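# Unload three sand cores from mould onto plywood boards

## Task

Remove three sand cores from the mould and set them down on the plywood boards next to it, releasing each one: the elongated core with the rounded nose, plus both upright bladed cores in the mould half on the robot's right. The remaining two cores must still be standing in the mould afterwards.

## Robot and tools

Robot: two six-joint arms with parallel grippers, left_arm and right_arm. Joint order, in every command row and every per-joint list in results: waist, shoulder, elbow, wrist pitch, wrist yaw, wrist roll, then the gripper value. Stated ranges (rad): waist -2.618 to 3.054, shoulder 0.000 to 3.142, elbow 0.000 to 3.142, wrist pitch -1.571 to 1.571, wrist yaw -1.571 to 1.571, wrist roll -2.094 to 2.094. True limits may differ by up to 0.059 rad.

Frames: the scene frame sits at table-top height, halfway between the nominal bases, with +x pointing out over the table, +z up, and left_arm toward +y. Arm names do not match image left/right. Calibrated bases in the scene frame: left_arm at (+0.031, +0.345, 0) m, quat_wxyz (+1.000, 0, 0, +0.008); right_arm at (+0.030, -0.335, 0) m, quat_wxyz (+1.000, 0, 0, -0.014). Both have +z up. Each arm reports end_effector_position (m) and end_effector_quat_wxyz in its own base frame; these may be a few cm off, worse when stretched out. That position is the midpoint between the finger pads, roughly 1 cm short of the tips. Fingers point along the gripper's +z; they open and close along its y.

Command row: 14 numbers, each in [-1, 1], always covering both arms: left_arm's six joint values then its opening, then the same seven for right_arm. Joint values are offsets, not poses: they are added to the Joint targets that stood when the action (or call) began, not to the preceding row, so sending the same offset twice moves twice. Scale: 1.0 equals 1.202 rad (waist), 1.258 (shoulder), 1.3 (elbow), 2.073 (wrist pitch), 2.022 (wrist yaw and wrist roll). Send 0 on a joint to hold it. Opening is absolute: +1 fully open, -1 closed; resend the current value to leave a gripper alone, since 0 means half-closed.

execute_actions: actions is a list of up to 15 actions; each action is a list of up to 15 rows, each row run for one 1/30 s step, the final row repeated to fill 15 steps. An empty list just reports state. cameras picks images (omitted/null/["all"] = all, [] = none). An action that pushes a joint more than 0.059 rad beyond its stated end is rejected for both arms; if the first action fails or any is malformed the whole call is rejected. Per step a joint target cannot lead its measured angle by more than 0.202 (waist), 0.258 (shoulder), 0.3 (elbow), 0.573 (wrist pitch), 0.522 (yaw, roll) rad, and targets that would place a gripper over 200 mm from where it is get scaled back; big motions therefore need several actions, and tiny ones may not start.

move: target is one 14-number row or a list of up to 15 rows; all are offsets from the same current Joint targets (not chained), same scale. speed (rad/s, 0.01 to 2, default 0.5) caps the joint with the most travel; one value or one per target. blend (rad) rounds corners in a list. opening_speed (per second on the -1..+1 scale, at least 0.2) ramps the gripper; use a low value to close gently. The first row's openings are sent at the start; later rows' openings are applied only after every arm halts at that row. blocking=false returns after about 0.5 s while motion continues. Paths avoid nothing, including the other arm; faster moves hit harder and aiming beyond a contact presses harder. The result adds a move: line: done, off_target (resting more than 0.035 rad from target), moving, held or fault, maybe limits=held, and the worst joint error per lagging arm.

wait: seconds 0 to 10; arms keep their last command. stop: brakes a running move (needs room). zoom_image: camera cam_left_wrist or cam_right_wrist, region [x0, y0, x1, y1] in pixels, at most 504x504, from that camera's latest image. finished_scene: scene = the current scene's number; final, and the cores must stay in place without the robot.

Results: Joint positions (rad, then pad gap in m, 0.094 fully open), Joint velocities ("within noise" when still), Joint targets (base for next offsets), Tool commands, grip_measured (same scale as opening; reads slightly wide when empty, a few mm narrow on a squeezed part), grip_effort_nm (motor effort, negative closing; not pad force), joint torques (include arm weight; joints 1-3 wrap at ±28 N m). "joint sent to its limit" means a joint reached its real end; "joint command not followed" means the clearance check altered targets. MOTOR HOT appears from 75 °C; at 90 °C an OVER-TEMPERATURE FAULT folds that arm for the rest of the scene; at 100 °C it collapses.

Cameras: cam_left_wrist 896x504, K=[[433.778, 0, 446.025], [0, 433.778, 251.203], [0, 0, 1]]; cam_right_wrist 896x504, K=[[443.33, 0, 444.172], [0, 443.33, 252.362], [0, 0, 1]], small radial distortion.

Grasping: pressing starts about 0.05 below the first-contact reading (more for small or round parts); grip_measured keeps tracking the command, so it shows no contact. Release by commanding well above grip_measured. Expect occasional tugs on held parts.

Avoid: dropping cores, releasing while moving, slamming, hard hits or presses, arm-to-arm collisions, knocking over the two cores that must stay, anything leaving the table, and holding stretched or pushing poses that heat motors. To end a push, command targets back past the current positions.

Each tool is called after "Emit:" as a command line: name --argument value for each argument, lists and objects as JSON in quotes; but a table of rows of numbers goes row by row, as --pt "numbers of a row", without its own name.

## Session

Emit:
execute_actions --actions '[]'

Scene clock: 0.00 s.
left_arm: end_effector_position=(+0.2355, -0.4205, +0.2037) grip_measured=+1.000 grip_effort_nm=n/a end_effector_quat_wxyz=(+0.452, +0.770, +0.291, -0.345) | right_arm: end_effector_position=(+0.3668, -0.1721, +0.3153) grip_measured=+1.000 grip_effort_nm=n/a end_effector_quat_wxyz=(+0.332, +0.146, +0.875, -0.321)
Joint positions: left_arm=[-0.747 1.827 1.342 -0.224 0.995 1.182 0.094] | right_arm=[-0.197 1.481 1.581 -0.857 0.583 -0.123 0.094]
Joint velocities: within noise
Joint torques (N m): no reading
Heat: left arm: 32 °C; right arm: 36 °C.
Joint targets: left_arm=[-0.747 1.818 1.349 -0.231 1.008 1.178] | right_arm=[-0.197 1.472 1.591 -0.854 0.589 -0.120]
Tool commands: left_gripper/opening=+1.0 right_gripper/opening=+1.0

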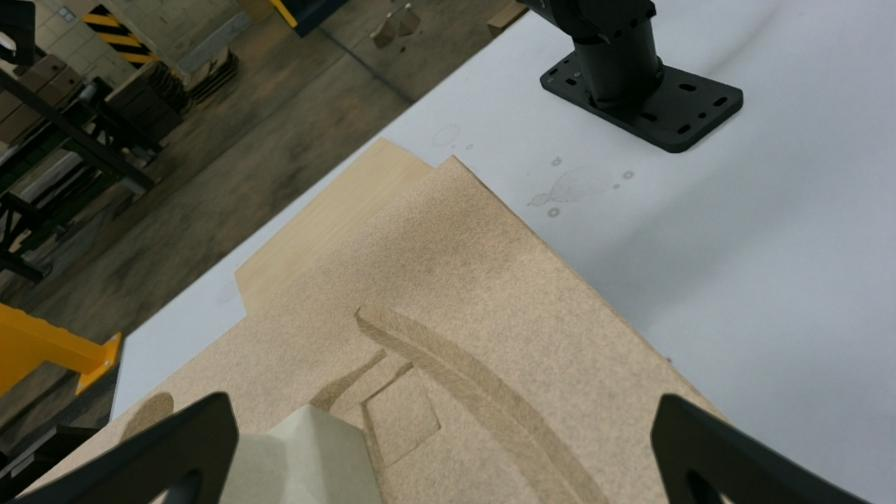

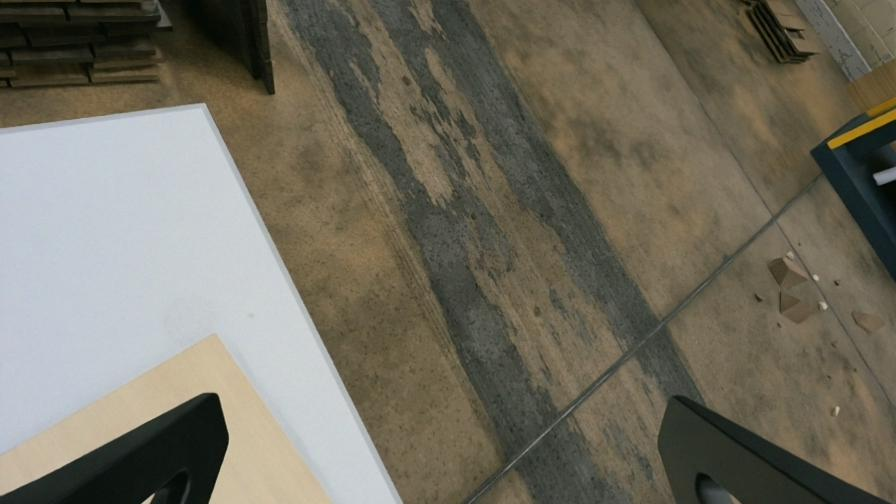

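Emit:
move --target '[0.205,-0.195,0.305,-0.55,-0.499,-0.583,1,0.33,0.08,0.118,-0.25,-0.291,0.059,1]' --speed 0.8

Scene clock: 25.67 s.
left_arm: end_effector_position=(+0.3006, -0.1668, +0.2394) grip_measured=+1.000 grip_effort_nm=0.027 end_effector_quat_wxyz=(+0.162, +0.250, +0.953, -0.045) | right_arm: end_effector_position=(+0.3330, +0.0663, +0.2474) grip_measured=+1.000 grip_effort_nm=0.022 end_effector_quat_wxyz=(+0.182, -0.100, +0.978, +0.014)
Joint positions: left_arm=[-0.505 1.595 1.725 -1.363 0.007 0.007 0.094] | right_arm=[0.197 1.562 1.716 -1.358 0.006 -0.009 0.094]
Joint velocities: within noise
Joint torques (N m): left_arm=[0.46 -7.45 6.43 0.98 -0.09 -0.14] | right_arm=[0.28 -4.63 7.53 0.55 -0.06 0.04]
Heat: left arm: 35 °C; right arm: 38 °C.
Joint targets: left_arm=[-0.501 1.573 1.745 -1.371 -0.001 -0.001] | right_arm=[0.200 1.572 1.745 -1.373 0.000 -0.001]
move: done

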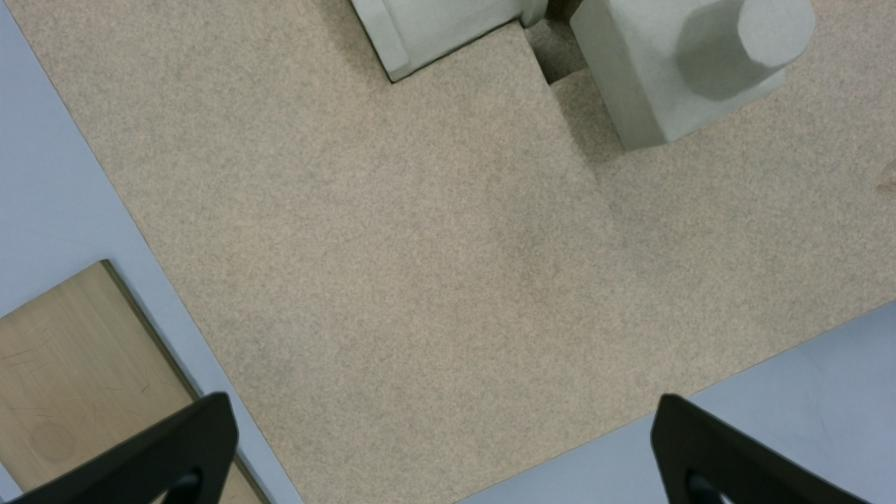

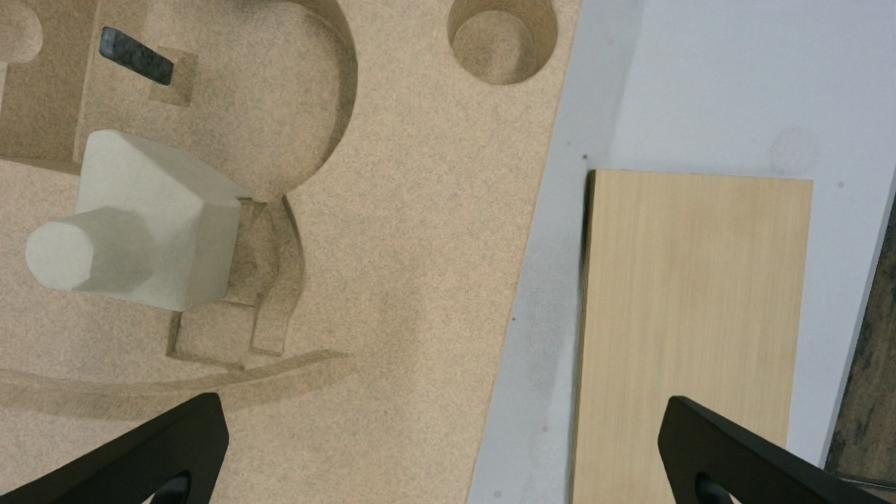

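Emit:
move --target '[0,0.157,0.093,0.133,0,0,1,0,-0.06,-0.31,0.158,0,0,1]' --speed 0.8

Scene clock: 43.53 s.
left_arm: end_effector_position=(+0.3829, -0.2122, +0.2450) grip_measured=+1.000 grip_effort_nm=0.027 end_effector_quat_wxyz=(+0.260, +0.244, +0.932, -0.070) | right_arm: end_effector_position=(+0.3334, +0.0664, +0.1633) grip_measured=+1.000 grip_effort_nm=0.027 end_effector_quat_wxyz=(+0.164, -0.101, +0.981, +0.013)
Joint positions: left_arm=[-0.505 1.761 1.842 -1.107 0.007 0.006 0.094] | right_arm=[0.197 1.524 1.348 -1.064 0.006 -0.008 0.094]
Joint velocities: within noise
Joint torques (N m): left_arm=[0.36 -6.82 7.15 1.57 -0.05 -0.13] | right_arm=[0.29 -7.71 5.16 0.84 -0.06 0.04]
Heat: left arm: 36 °C; right arm: 36 °C.
Joint targets: left_arm=[-0.501 1.770 1.867 -1.095 0.000 -0.001] | right_arm=[0.200 1.497 1.342 -1.045 0.001 -0.001]
move: done

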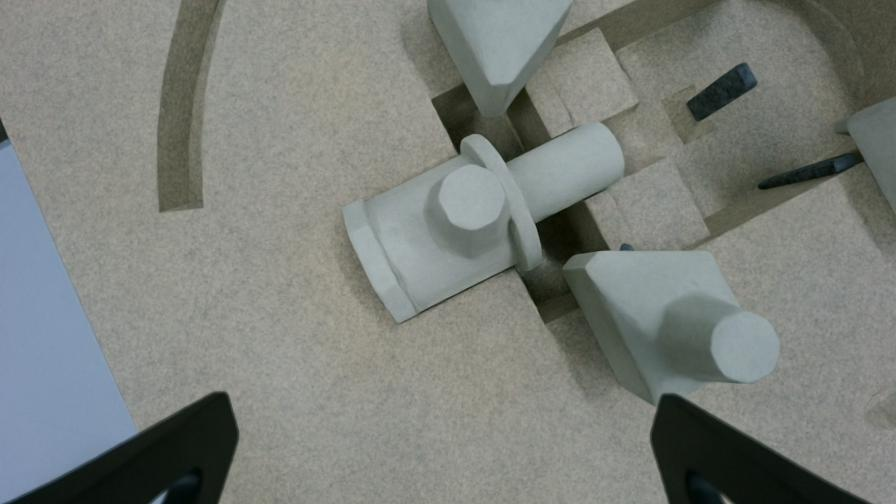

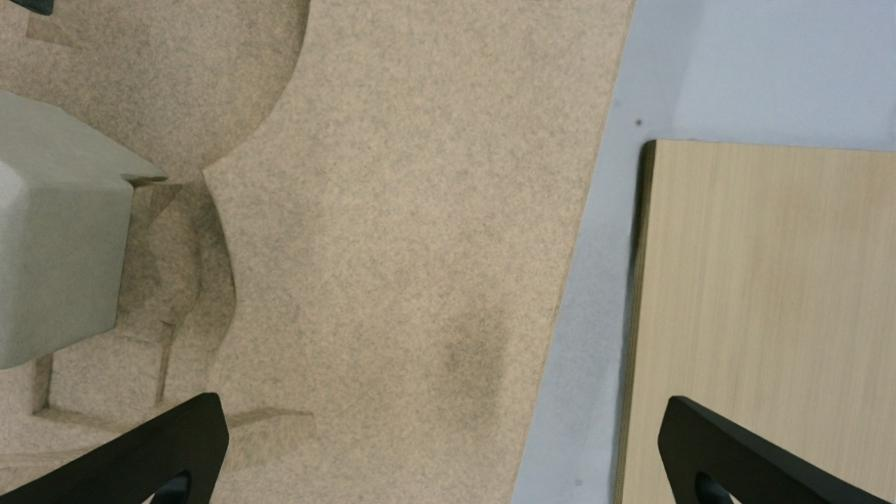

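Emit:
move --target '[0,-0.302,0.155,-0.185,0,0,1,0.083,-0.085,0.558,-0.209,0,0,1]' --speed 0.8

Scene clock: 58.17 s.
left_arm: end_effector_position=(+0.2629, -0.1456, +0.3977) grip_measured=+1.000 grip_effort_nm=0.022 end_effector_quat_wxyz=(+0.361, +0.236, +0.897, -0.095) | right_arm: end_effector_position=(+0.2883, +0.0871, +0.3985) grip_measured=+1.000 grip_effort_nm=0.032 end_effector_quat_wxyz=(+0.373, -0.138, +0.916, +0.051)
Joint positions: left_arm=[-0.505 1.391 2.056 -1.47 0.006 0.006 0.094] | right_arm=[0.293 1.389 2.054 -1.465 0.005 -0.008 0.094]
Joint velocities: within noise
Joint torques (N m): left_arm=[0.42 -2.96 4.49 1.7 -0.05 -0.12] | right_arm=[0.62 -2.73 5.05 1.11 -0.05 0.04]
Heat: left arm: 37 °C; right arm: 36 °C.
Joint targets: left_arm=[-0.501 1.390 2.068 -1.479 -0.001 -0.001] | right_arm=[0.300 1.390 2.067 -1.478 0.000 -0.001]
move: done

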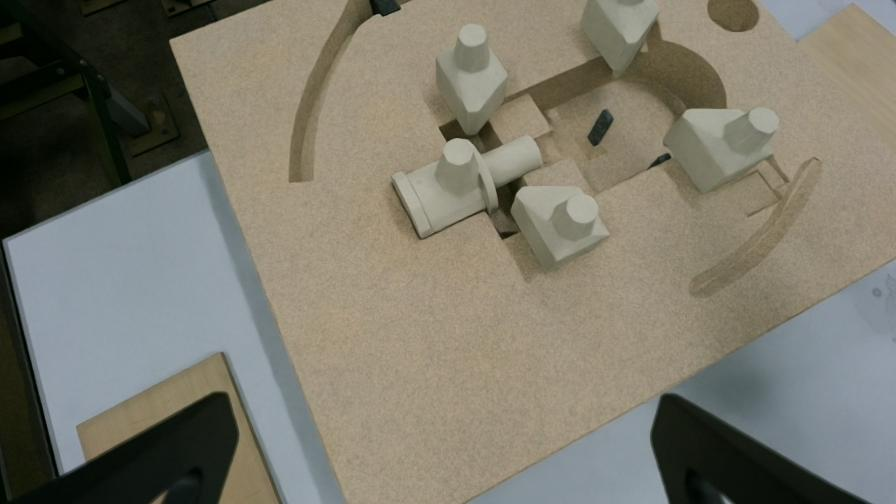

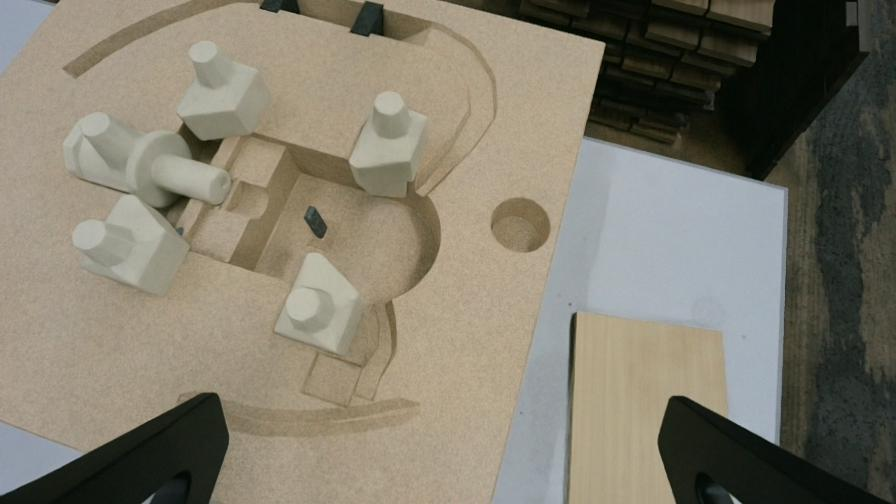

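Emit:
zoom_image --camera "cam_right_wrist" --region '[60, 20, 560, 420]'

Emit:
zoom_image --camera "cam_left_wrist" --region '[380, 0, 840, 320]'

Scaled by 1.008.

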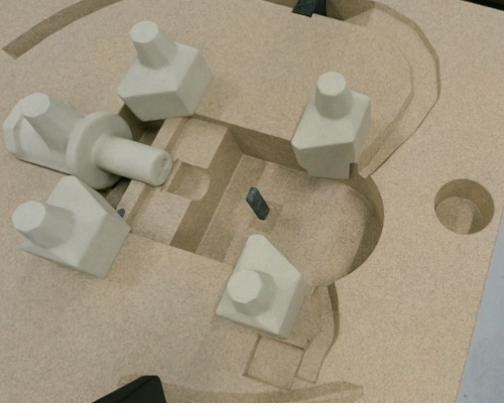

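Scaled by 1.096.

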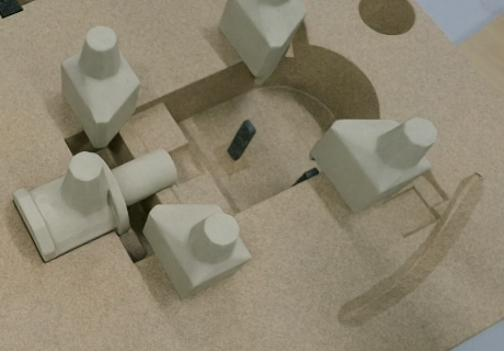

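Emit:
move --target '[-0.025,-0.494,-0.749,0.387,0,0,1,0.196,-0.494,-0.749,0.387,0,0,1]' --speed 0.8

Emit:
zoom_image --camera "cam_right_wrist" --region '[250, 0, 700, 400]'

Emit:
zoom_image --camera "cam_left_wrist" --region '[300, 0, 800, 300]'

Scene clock: 99.83 s.
left_arm: end_effector_position=(+0.2406, -0.1387, +0.3499) grip_measured=+1.000 grip_effort_nm=0.027 end_effector_quat_wxyz=(+0.547, +0.217, +0.795, -0.147) | right_arm: end_effector_position=(+0.2386, +0.1396, +0.3486) grip_measured=+1.000 grip_effort_nm=0.022 end_effector_quat_wxyz=(+0.546, -0.218, +0.796, +0.144)
Joint positions: left_arm=[-0.523 0.78 1.103 -0.688 0.006 0.006 0.094] | right_arm=[0.529 0.778 1.102 -0.696 0.004 -0.008 0.094]
Joint velocities: within noise
Joint torques (N m): left_arm=[-0.57 -0.65 4.38 2.3 -0.05 -0.13] | right_arm=[0.59 -0.58 4.9 1.7 -0.04 0.03]
Heat: left arm: 35 °C; right arm: 38 °C.
Joint targets: left_arm=[-0.531 0.769 1.094 -0.676 0.000 -0.001] | right_arm=[0.535 0.769 1.094 -0.676 0.001 -0.001]
move: done

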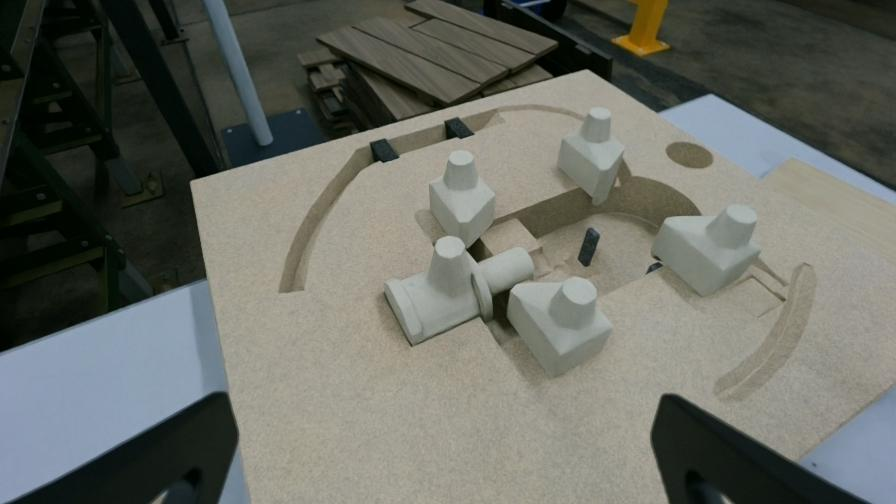

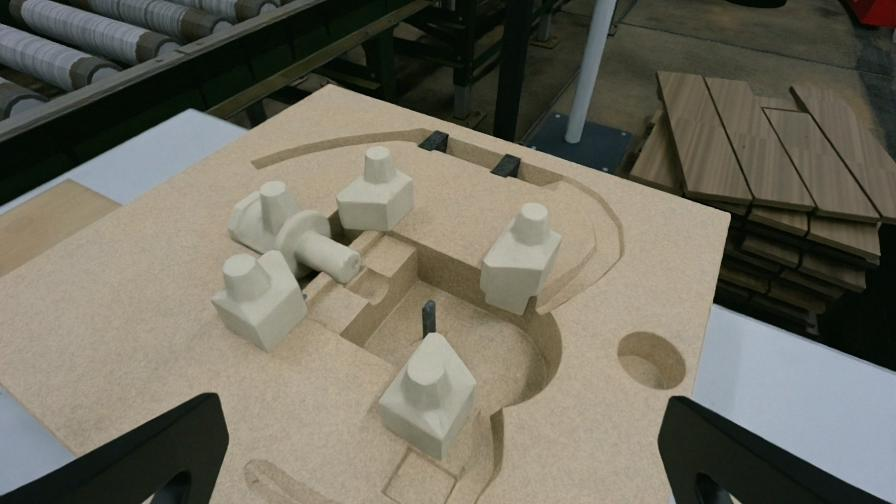

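Scaled by 1.120.

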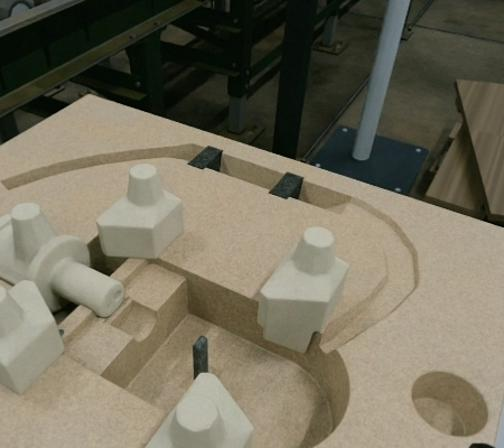

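Scaled by 1.008.

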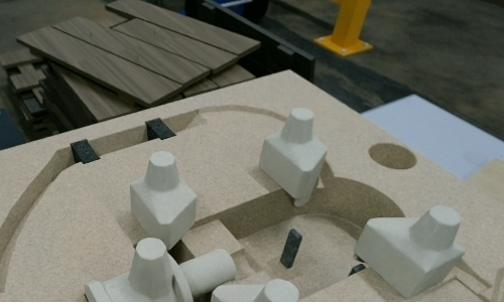

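Emit:
move --target '[-0.007,0.704,0.3335,-0.047,0,0,0.35,0.007,0.38,0.059,-0.071,0,0,0.35]' --speed 0.8

Scene clock: 135.20 s.
left_arm: end_effector_position=(+0.3824, -0.2245, +0.2078) grip_measured=+0.352 grip_effort_nm=-0.076 end_effector_quat_wxyz=(+0.310, +0.252, +0.913, -0.086) | right_arm: end_effector_position=(+0.2894, +0.1724, +0.2052) grip_measured=+0.353 grip_effort_nm=-0.120 end_effector_quat_wxyz=(+0.311, -0.254, +0.912, +0.082)
Joint positions: left_arm=[-0.531 1.65 1.502 -0.767 0.006 0.006 0.064] | right_arm=[0.537 1.246 1.139 -0.809 0.004 -0.008 0.064]
Joint velocities: within noise
Joint torques (N m): left_arm=[-0.5 -6.72 7.53 1.54 -0.05 -0.14] | right_arm=[0.64 -3.48 8.51 0.95 -0.05 0.04]
Heat: left arm: 39 °C; right arm: 40 °C.
Joint targets: left_arm=[-0.539 1.654 1.528 -0.774 -0.001 -0.001] | right_arm=[0.544 1.247 1.170 -0.823 0.001 -0.001]
move: done

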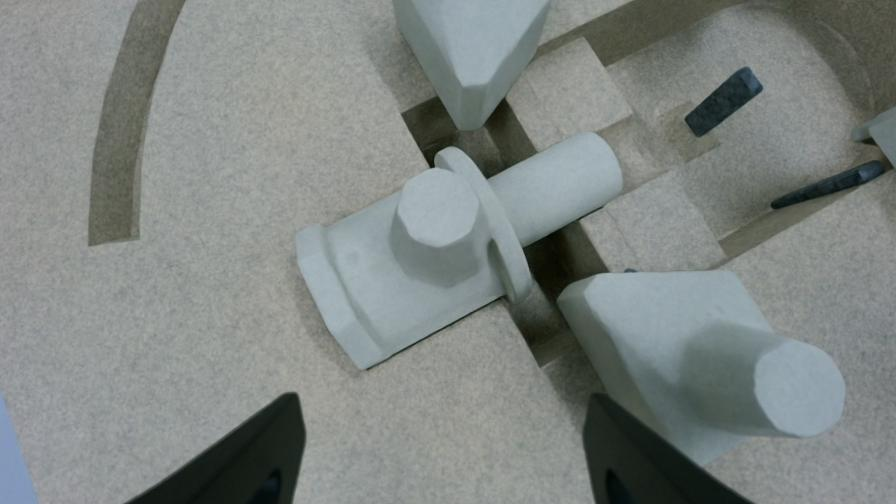

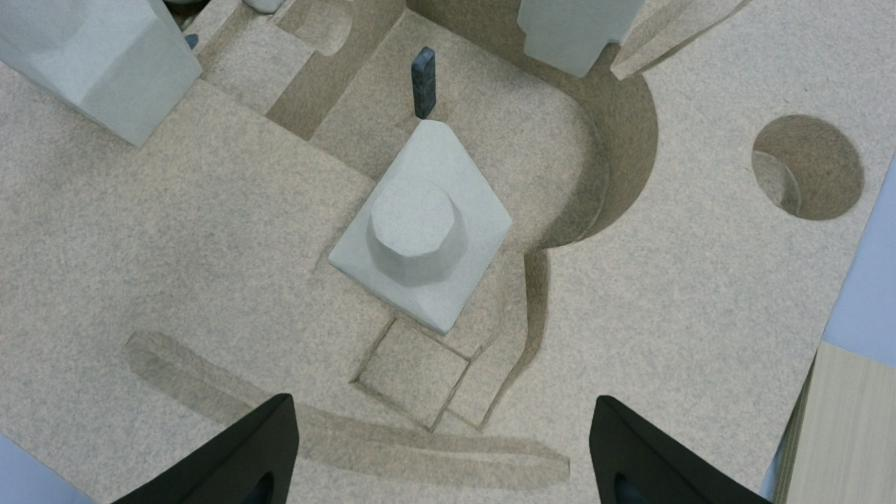

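Emit:
move --target '[0.004,0.1607,0.042,0.071,0,0,0.35,0.018,0.1447,-0.0356,0.11,0,0,0.35]' --speed 0.3

Scene clock: 146.37 s.
left_arm: end_effector_position=(+0.4243, -0.2492, +0.1628) grip_measured=+0.352 grip_effort_nm=-0.076 end_effector_quat_wxyz=(+0.306, +0.252, +0.914, -0.085) | right_arm: end_effector_position=(+0.3275, +0.2048, +0.1713) grip_measured=+0.353 grip_effort_nm=-0.129 end_effector_quat_wxyz=(+0.315, -0.263, +0.908, +0.087)
Joint positions: left_arm=[-0.531 1.842 1.555 -0.639 0.006 0.006 0.064] | right_arm=[0.558 1.423 1.132 -0.615 0.004 -0.008 0.064]
Joint velocities: within noise
Joint torques (N m): left_arm=[-0.35 -7.5 7.62 1.74 -0.05 -0.12] | right_arm=[0.62 -4.64 5.5 1.27 -0.05 0.04]
Heat: left arm: 37 °C; right arm: 39 °C.
Joint targets: left_arm=[-0.535 1.857 1.582 -0.627 -0.001 -0.001] | right_arm=[0.565 1.429 1.124 -0.595 0.001 -0.001]
move: done

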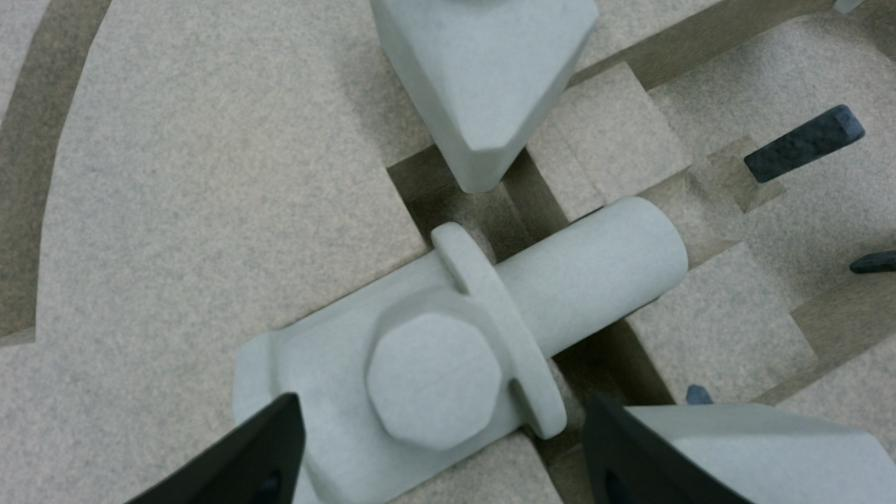

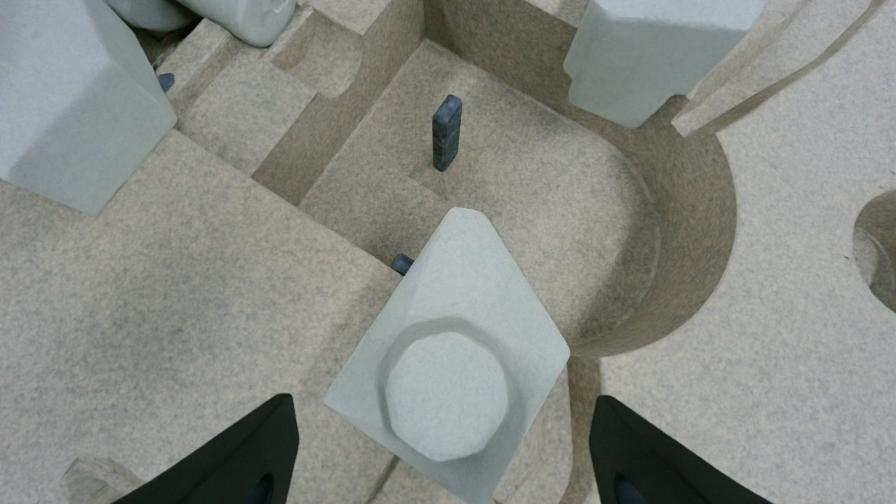

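Emit:
move --target '[0,0.0324,0.0024,0.0191,0,0,0.35,0,0.029,-0.0437,0.045,0,0,0.35]' --speed 0.2

Scene clock: 159.43 s.
left_arm: end_effector_position=(+0.4328, -0.2543, +0.1527) grip_measured=+0.352 grip_effort_nm=-0.090 end_effector_quat_wxyz=(+0.309, +0.252, +0.913, -0.086) | right_arm: end_effector_position=(+0.3336, +0.2087, +0.1499) grip_measured=+0.353 grip_effort_nm=-0.125 end_effector_quat_wxyz=(+0.315, -0.263, +0.908, +0.087)
Joint positions: left_arm=[-0.531 1.878 1.558 -0.599 0.006 0.006 0.064] | right_arm=[0.558 1.458 1.076 -0.522 0.004 -0.008 0.064]
Joint velocities: within noise
Joint torques (N m): left_arm=[-0.25 -7.54 7.73 1.75 -0.06 -0.15] | right_arm=[0.61 -4.75 5.44 1.28 -0.04 0.04]
Heat: left arm: 37 °C; right arm: 40 °C.
Joint targets: left_arm=[-0.535 1.897 1.586 -0.587 -0.001 -0.001] | right_arm=[0.565 1.465 1.067 -0.502 0.001 -0.001]
move: done

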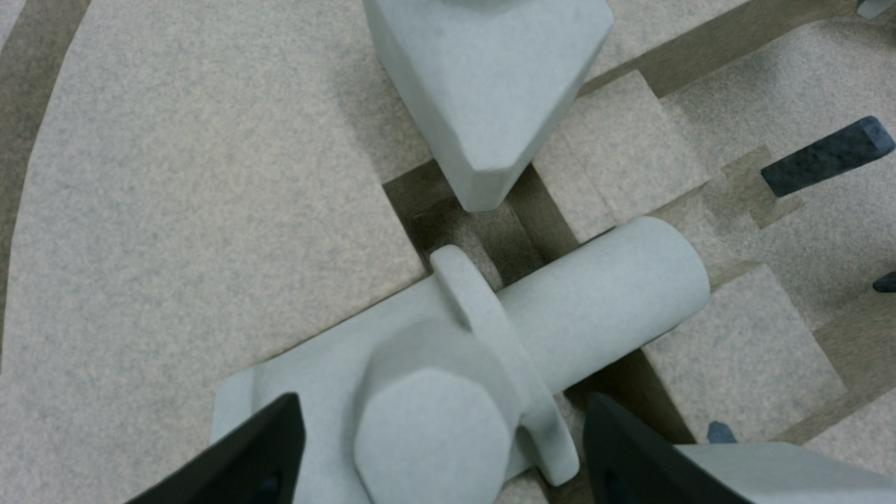

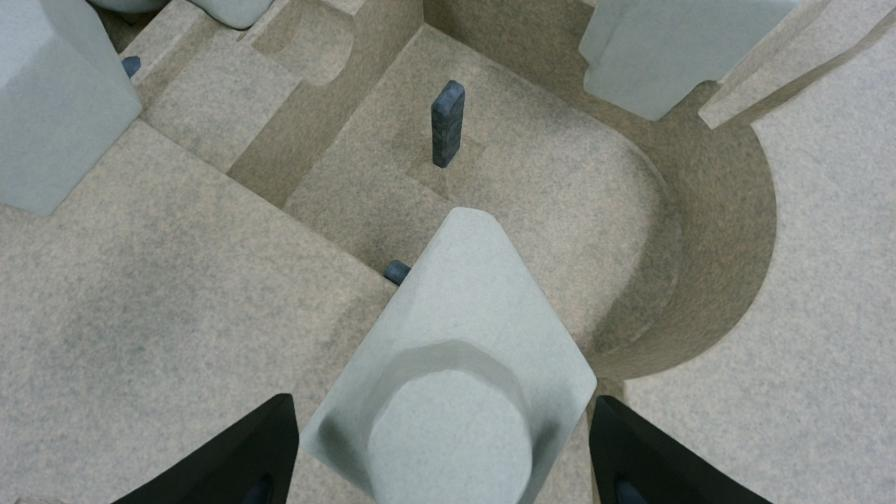

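Emit:
move --target '[0,0,0,0,0,0,-0.45,0,0,0,0,0,0,-0.45]' --opening_speed 0.3

Scene clock: 166.00 s.
left_arm: end_effector_position=(+0.4339, -0.2530, +0.1529) grip_measured=-0.269 grip_effort_nm=-0.999 end_effector_quat_wxyz=(+0.310, +0.251, +0.913, -0.082) | right_arm: end_effector_position=(+0.3339, +0.2089, +0.1502) grip_measured=-0.275 grip_effort_nm=-0.999 end_effector_quat_wxyz=(+0.316, -0.263, +0.907, +0.087)
Joint positions: left_arm=[-0.531 1.878 1.558 -0.598 -0.003 0.006 0.034] | right_arm=[0.558 1.458 1.076 -0.52 0.004 -0.008 0.034]
Joint velocities: within noise
Joint torques (N m): left_arm=[-0.23 -7.54 7.77 1.73 0.06 -0.15] | right_arm=[0.64 -4.75 5.45 1.26 -0.04 0.04]
Heat: left arm: 37 °C; right arm: 40 °C.
Joint targets: left_arm=[-0.535 1.897 1.586 -0.587 0.000 -0.001] | right_arm=[0.565 1.465 1.067 -0.502 0.000 -0.001]
move: done

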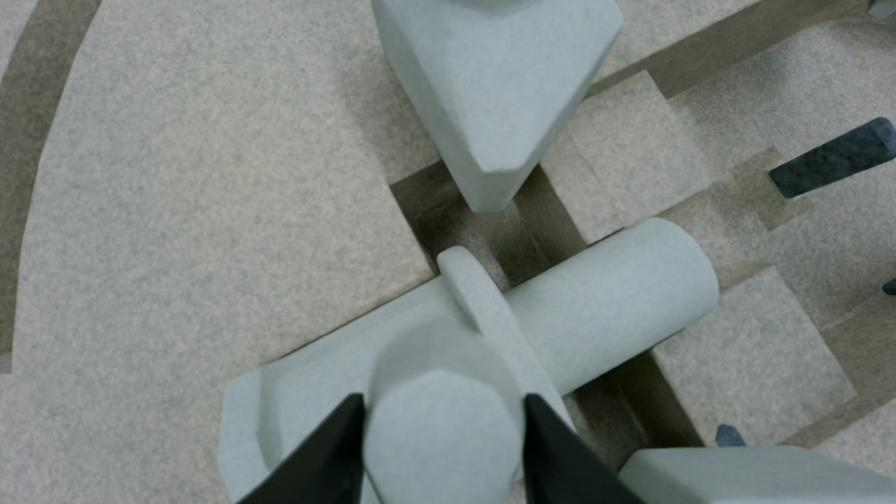

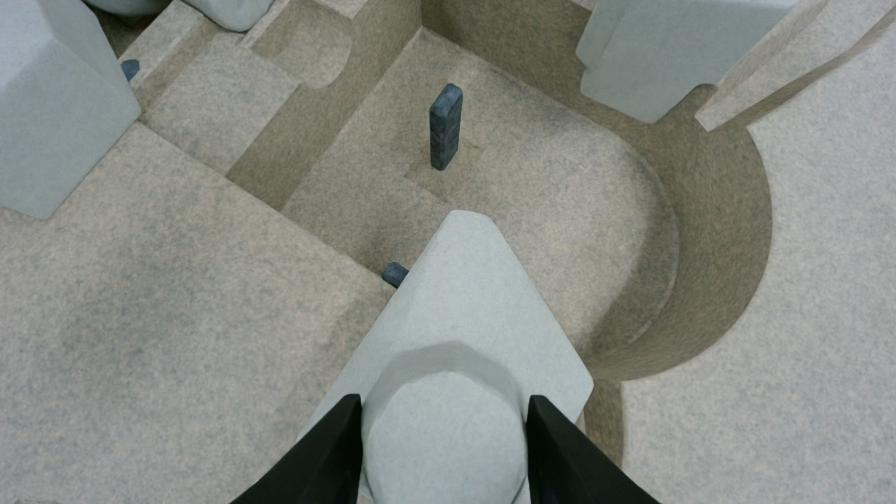

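Emit:
move --pt "0 -0.0017 0.0574 -0.038 0 0 -0.45 0 -0.0068 0.0553 -0.0388 0 0 -0.45" --pt "0 0.005 0.1577 -0.0968 0 0 -0.45 0 -0.0083 0.1457 -0.0964 0 0 -0.45" --pt "0 0.0489 0.3741 -0.2059 0 0 -0.45 0 0.013 0.3185 -0.1918 0 0 -0.45" --speed 0.2 --blend 0.02

Scene clock: 177.97 s.
left_arm: end_effector_position=(+0.4233, -0.2462, +0.2193) grip_measured=-0.273 grip_effort_nm=-0.994 end_effector_quat_wxyz=(+0.254, +0.255, +0.931, -0.065) | right_arm: end_effector_position=(+0.3233, +0.2024, +0.2212) grip_measured=-0.281 grip_effort_nm=-1.009 end_effector_quat_wxyz=(+0.277, -0.267, +0.920, +0.076)
Joint positions: left_arm=[-0.531 1.967 2.014 -1.086 -0.006 0.005 0.034] | right_arm=[0.558 1.484 1.431 -0.936 0.003 -0.008 0.034]
Joint velocities: within noise
Joint torques (N m): left_arm=[-0.24 -9.81 10.03 2.21 0.09 -0.12] | right_arm=[0.62 -5.53 9.84 1.28 -0.04 0.04]
Heat: left arm: 37 °C; right arm: 40 °C.
Joint targets: left_arm=[-0.535 1.959 2.072 -1.014 0.000 -0.001] | right_arm=[0.565 1.482 1.481 -0.900 0.001 -0.001]
move: off_target (left_arm, right_arm); left_arm: the wrist pitch is farthest, 0.073 rad from its target; right_arm: the elbow is farthest, 0.050 rad from its target

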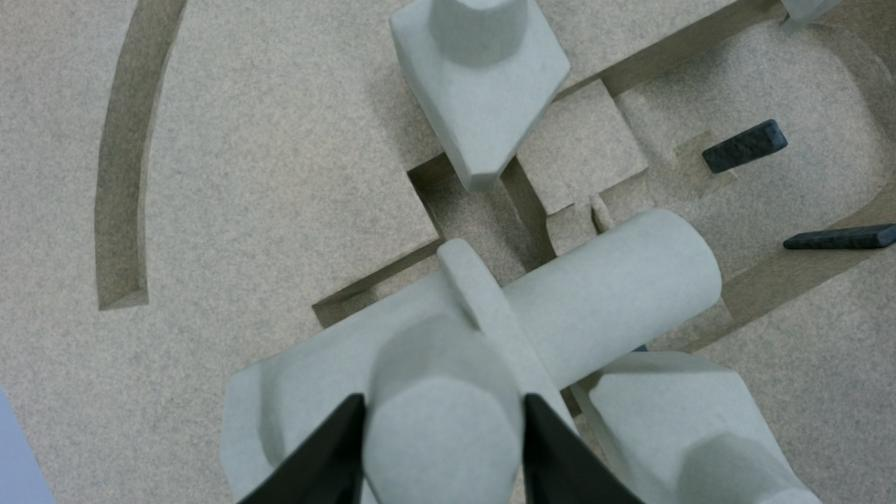

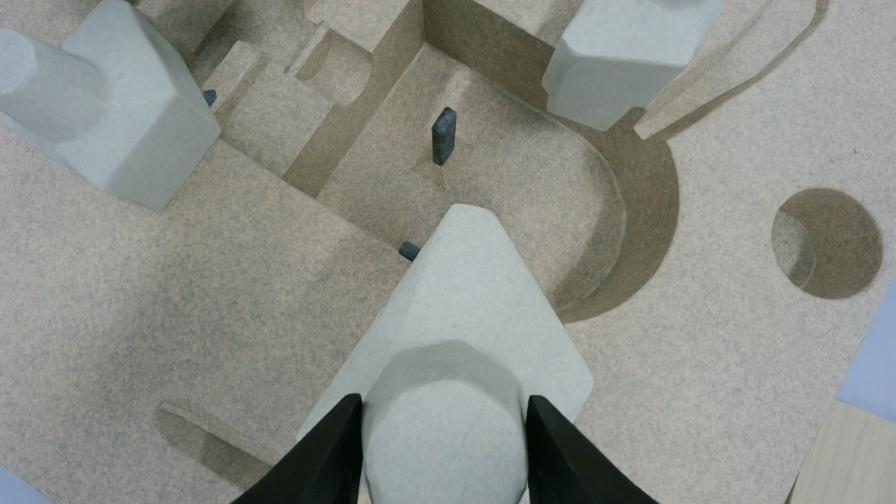

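Emit:
move --pt "0 -0.0513 -0.0084 0.0228 0 0 -0.45 0 0.021 0.1671 -0.0674 0 0 -0.45" --pt "0.38 -0.0513 -0.0084 0.0228 0 0 -0.45 0 0.021 0.1671 -0.0674 0 0 -0.45" --speed 0.35

Scene clock: 196.00 s.
left_arm: end_effector_position=(+0.4944, -0.0329, +0.2228) grip_measured=-0.273 grip_effort_nm=-0.994 end_effector_quat_wxyz=(+0.276, +0.035, +0.961, -0.006) | right_arm: end_effector_position=(+0.3263, +0.2043, +0.2752) grip_measured=-0.281 grip_effort_nm=-1.004 end_effector_quat_wxyz=(+0.299, -0.265, +0.913, +0.083)
Joint positions: left_arm=[-0.071 1.967 2.014 -1.059 -0.007 0.005 0.034] | right_arm=[0.558 1.511 1.652 -1.081 0.003 -0.008 0.034]
Joint velocities: within noise
Joint torques (N m): left_arm=[-0.55 -14.79 9.09 2.48 0.1 -0.11] | right_arm=[0.64 -5.6 9.31 1.43 -0.03 0.04]
Heat: left arm: 39 °C; right arm: 39 °C.
Joint targets: left_arm=[-0.078 1.894 2.061 -0.967 -0.001 -0.001] | right_arm=[0.565 1.508 1.698 -1.039 0.001 -0.001]
move: off_target (left_arm, right_arm); left_arm: the wrist pitch is farthest, 0.093 rad from its target; right_arm: the elbow is farthest, 0.046 rad from its target

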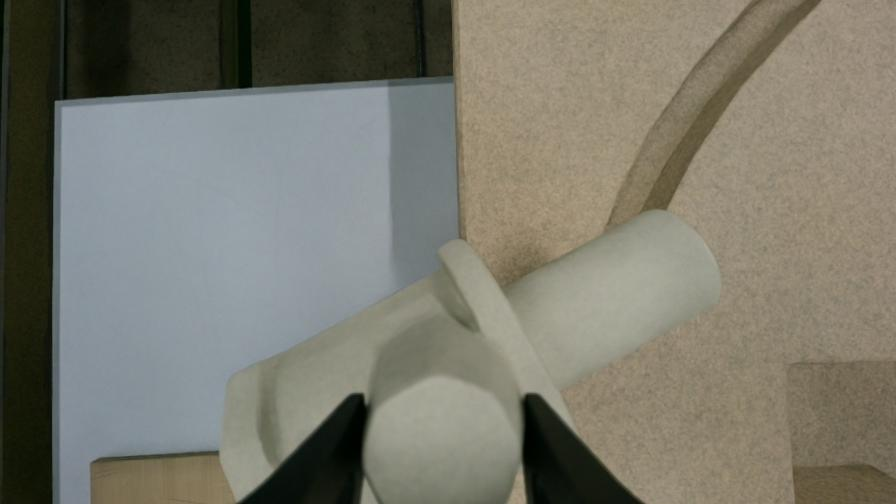

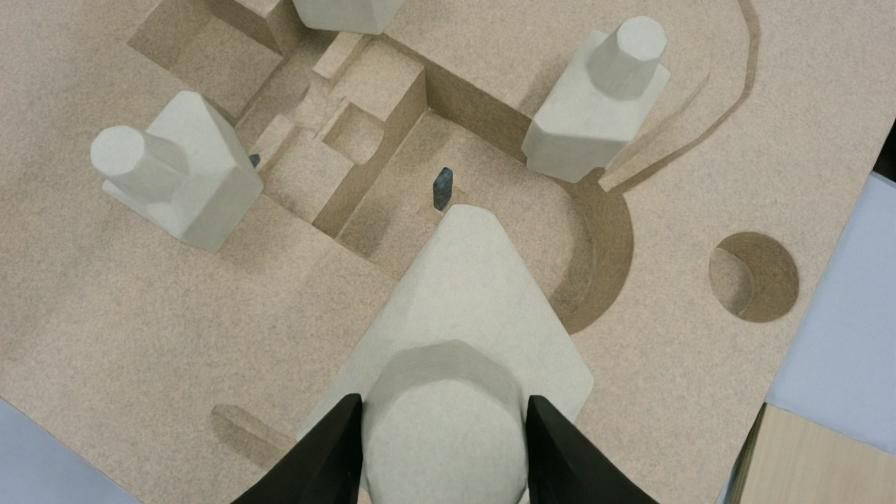

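Emit:
move --target '[0.327,-0.4798,-0.5765,0.0463,0,0,-0.45,0,0,0,0,0,0,-0.45]' --speed 0.45

Scene clock: 207.67 s.
left_arm: end_effector_position=(+0.3230, +0.1052, +0.2115) grip_measured=-0.273 grip_effort_nm=-1.004 end_effector_quat_wxyz=(+0.269, -0.147, +0.951, +0.044) | right_arm: end_effector_position=(+0.3262, +0.2042, +0.2751) grip_measured=-0.281 grip_effort_nm=-1.004 end_effector_quat_wxyz=(+0.299, -0.265, +0.913, +0.083)
Joint positions: left_arm=[0.31 1.348 1.295 -0.965 -0.004 0.005 0.034] | right_arm=[0.558 1.511 1.652 -1.082 0.003 -0.008 0.034]
Joint velocities: within noise
Joint torques (N m): left_arm=[0.43 -8.5 6.58 2.5 0.05 -0.13] | right_arm=[0.61 -5.59 9.29 1.44 -0.03 0.04]
Heat: left arm: 39 °C; right arm: 41 °C.
Joint targets: left_arm=[0.315 1.291 1.311 -0.871 0.000 -0.001] | right_arm=[0.565 1.508 1.698 -1.039 0.001 -0.001]
move: off_target (left_arm, right_arm); left_arm: the wrist pitch is farthest, 0.094 rad from its target; right_arm: the elbow is farthest, 0.046 rad from its target

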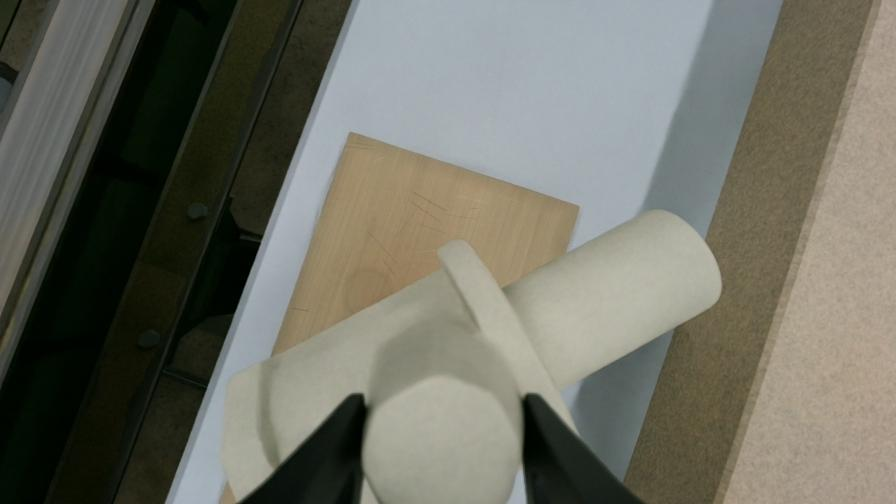

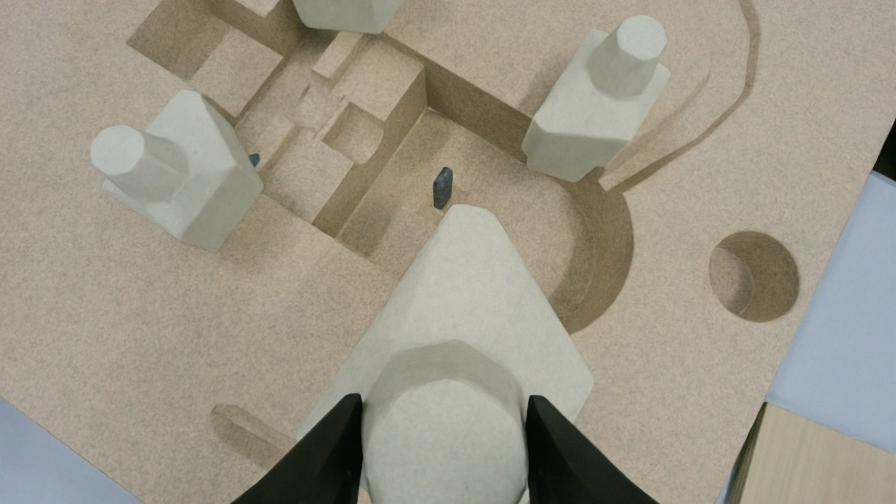

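Emit:
move --target '[0.025,-0.0566,-0.2239,0.15,0,0,-0.45,0,0,0,0,0,0,-0.45]' --speed 0.25

Emit:
zoom_image --camera "cam_left_wrist" --region '[200, 100, 704, 504]'

Scene clock: 218.43 s.
left_arm: end_effector_position=(+0.3220, +0.1148, +0.1604) grip_measured=-0.273 grip_effort_nm=-0.999 end_effector_quat_wxyz=(+0.303, -0.158, +0.938, +0.054) | right_arm: end_effector_position=(+0.3261, +0.2041, +0.2751) grip_measured=-0.281 grip_effort_nm=-1.004 end_effector_quat_wxyz=(+0.298, -0.265, +0.913, +0.083)
Joint positions: left_arm=[0.338 1.281 1.002 -0.667 -0.004 0.005 0.034] | right_arm=[0.558 1.511 1.652 -1.082 0.003 -0.008 0.034]
Joint velocities: within noise
Joint torques (N m): left_arm=[0.66 -8.55 6.95 2.74 0.05 -0.14] | right_arm=[0.65 -5.61 9.33 1.44 -0.03 0.04]
Heat: left arm: 41 °C; right arm: 41 °C.
Joint targets: left_arm=[0.346 1.219 1.021 -0.560 0.000 -0.001] | right_arm=[0.565 1.508 1.698 -1.039 0.001 -0.001]
move: off_target (left_arm, right_arm); left_arm: the wrist pitch is farthest, 0.107 rad from its target; right_arm: the elbow is farthest, 0.046 rad from its target

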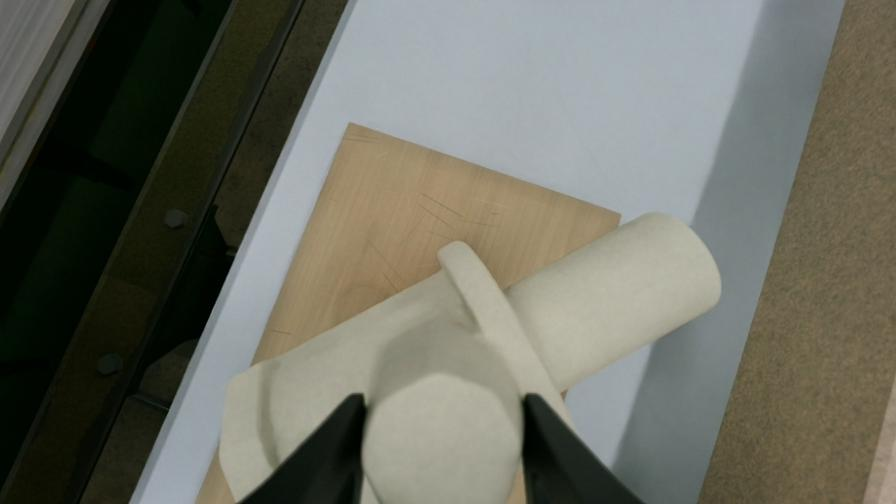

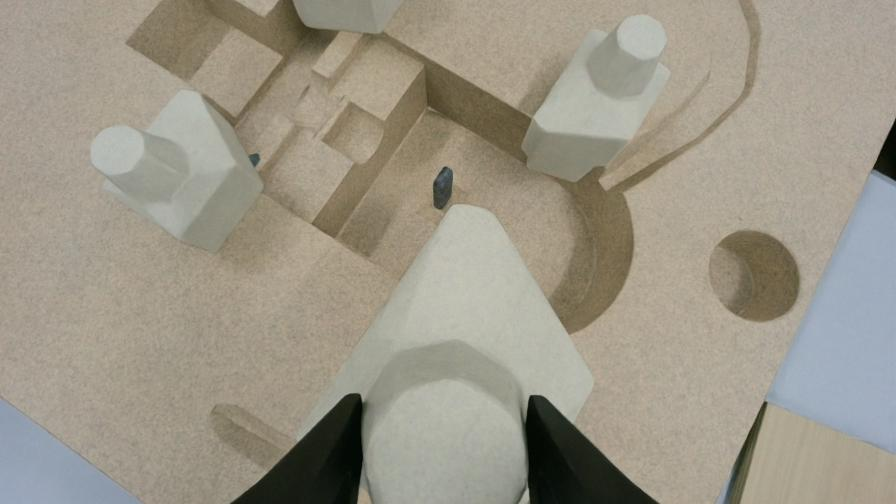

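Scaled by 1.000.

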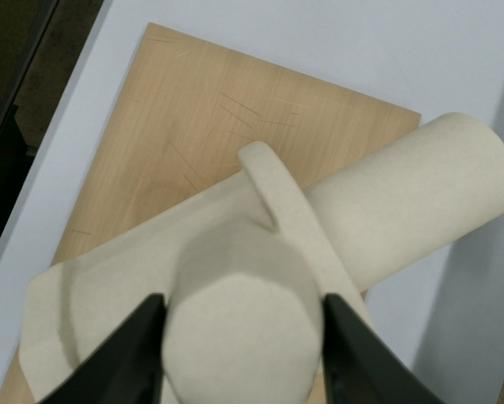

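Emit:
move --target '[0,0.0007,-0.0619,0.0383,0,0,-0.45,0,0,0,0,0,0,-0.45]' --speed 0.1 --cameras '["cam_left_wrist"]'

Scene clock: 222.83 s.
left_arm: end_effector_position=(+0.3202, +0.1141, +0.1410) grip_measured=-0.273 grip_effort_nm=-0.989 end_effector_quat_wxyz=(+0.303, -0.158, +0.938, +0.054) | right_arm: end_effector_position=(+0.3261, +0.2041, +0.2750) grip_measured=-0.281 grip_effort_nm=-1.009 end_effector_quat_wxyz=(+0.298, -0.265, +0.913, +0.083)
Joint positions: left_arm=[0.338 1.278 0.923 -0.589 -0.004 0.005 0.034] | right_arm=[0.558 1.511 1.652 -1.082 0.003 -0.008 0.034]
Joint velocities: within noise
Joint torques (N m): left_arm=[0.61 -8.21 6.89 2.76 0.07 -0.14] | right_arm=[0.61 -5.63 9.33 1.45 -0.04 0.05]
Heat: left arm: 43 °C; right arm: 41 °C.
Joint targets: left_arm=[0.346 1.220 0.940 -0.480 0.000 -0.001] | right_arm=[0.565 1.508 1.698 -1.040 0.001 -0.001]
move: off_target (left_arm, right_arm); left_arm: the wrist pitch is farthest, 0.108 rad from its target; right_arm: the elbow is farthest, 0.046 rad from its target
Images, in order (width x height): cam_left_wrist 896x504.

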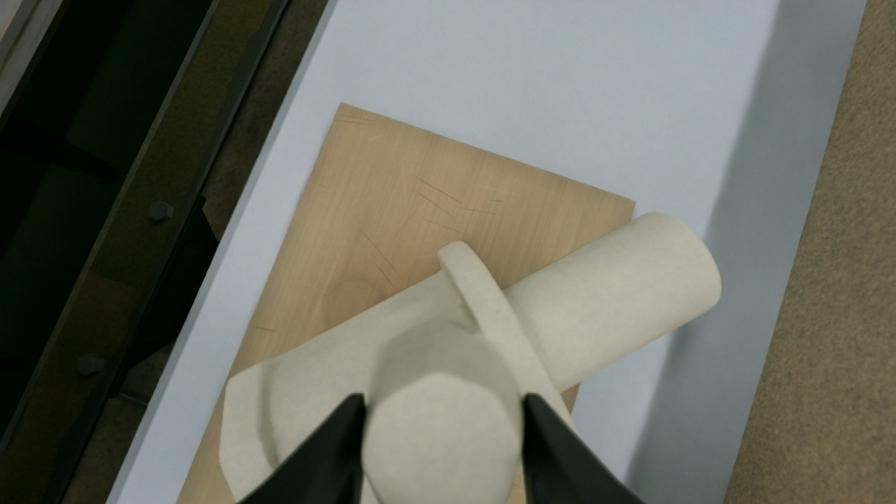

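Emit:
move --target '[0,0.003,-0.0435,0.0292,0,0,-0.45,0,0,0,0,0,0,-0.45]' --speed 0.06 --cameras '["cam_left_wrist"]'

Scene clock: 227.67 s.
left_arm: end_effector_position=(+0.3191, +0.1138, +0.1277) grip_measured=-0.273 grip_effort_nm=-0.999 end_effector_quat_wxyz=(+0.305, -0.158, +0.937, +0.055) | right_arm: end_effector_position=(+0.3261, +0.2041, +0.2750) grip_measured=-0.281 grip_effort_nm=-1.004 end_effector_quat_wxyz=(+0.298, -0.265, +0.913, +0.083)
Joint positions: left_arm=[0.338 1.278 0.867 -0.529 -0.004 0.005 0.034] | right_arm=[0.558 1.511 1.652 -1.082 0.003 -0.008 0.034]
Joint velocities: within noise
Joint torques (N m): left_arm=[0.68 -7.9 6.84 2.76 0.04 -0.11] | right_arm=[0.62 -5.61 9.32 1.45 -0.03 0.04]
Heat: left arm: 43 °C; right arm: 42 °C.
Joint targets: left_arm=[0.346 1.224 0.884 -0.420 0.000 -0.001] | right_arm=[0.565 1.508 1.698 -1.039 0.001 -0.001]
move: off_target (left_arm, right_arm); left_arm: the wrist pitch is farthest, 0.110 rad from its target; right_arm: the elbow is farthest, 0.046 rad from its target
Images, in order (width x height): cam_left_wrist 896x504.

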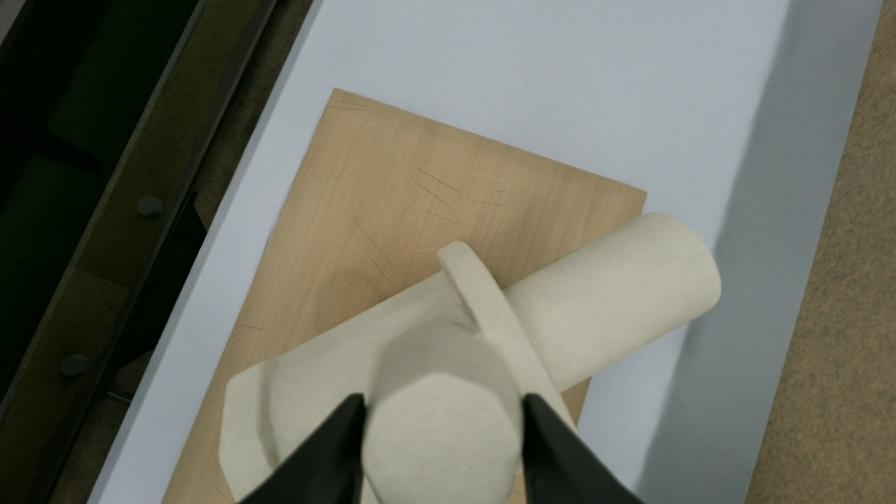

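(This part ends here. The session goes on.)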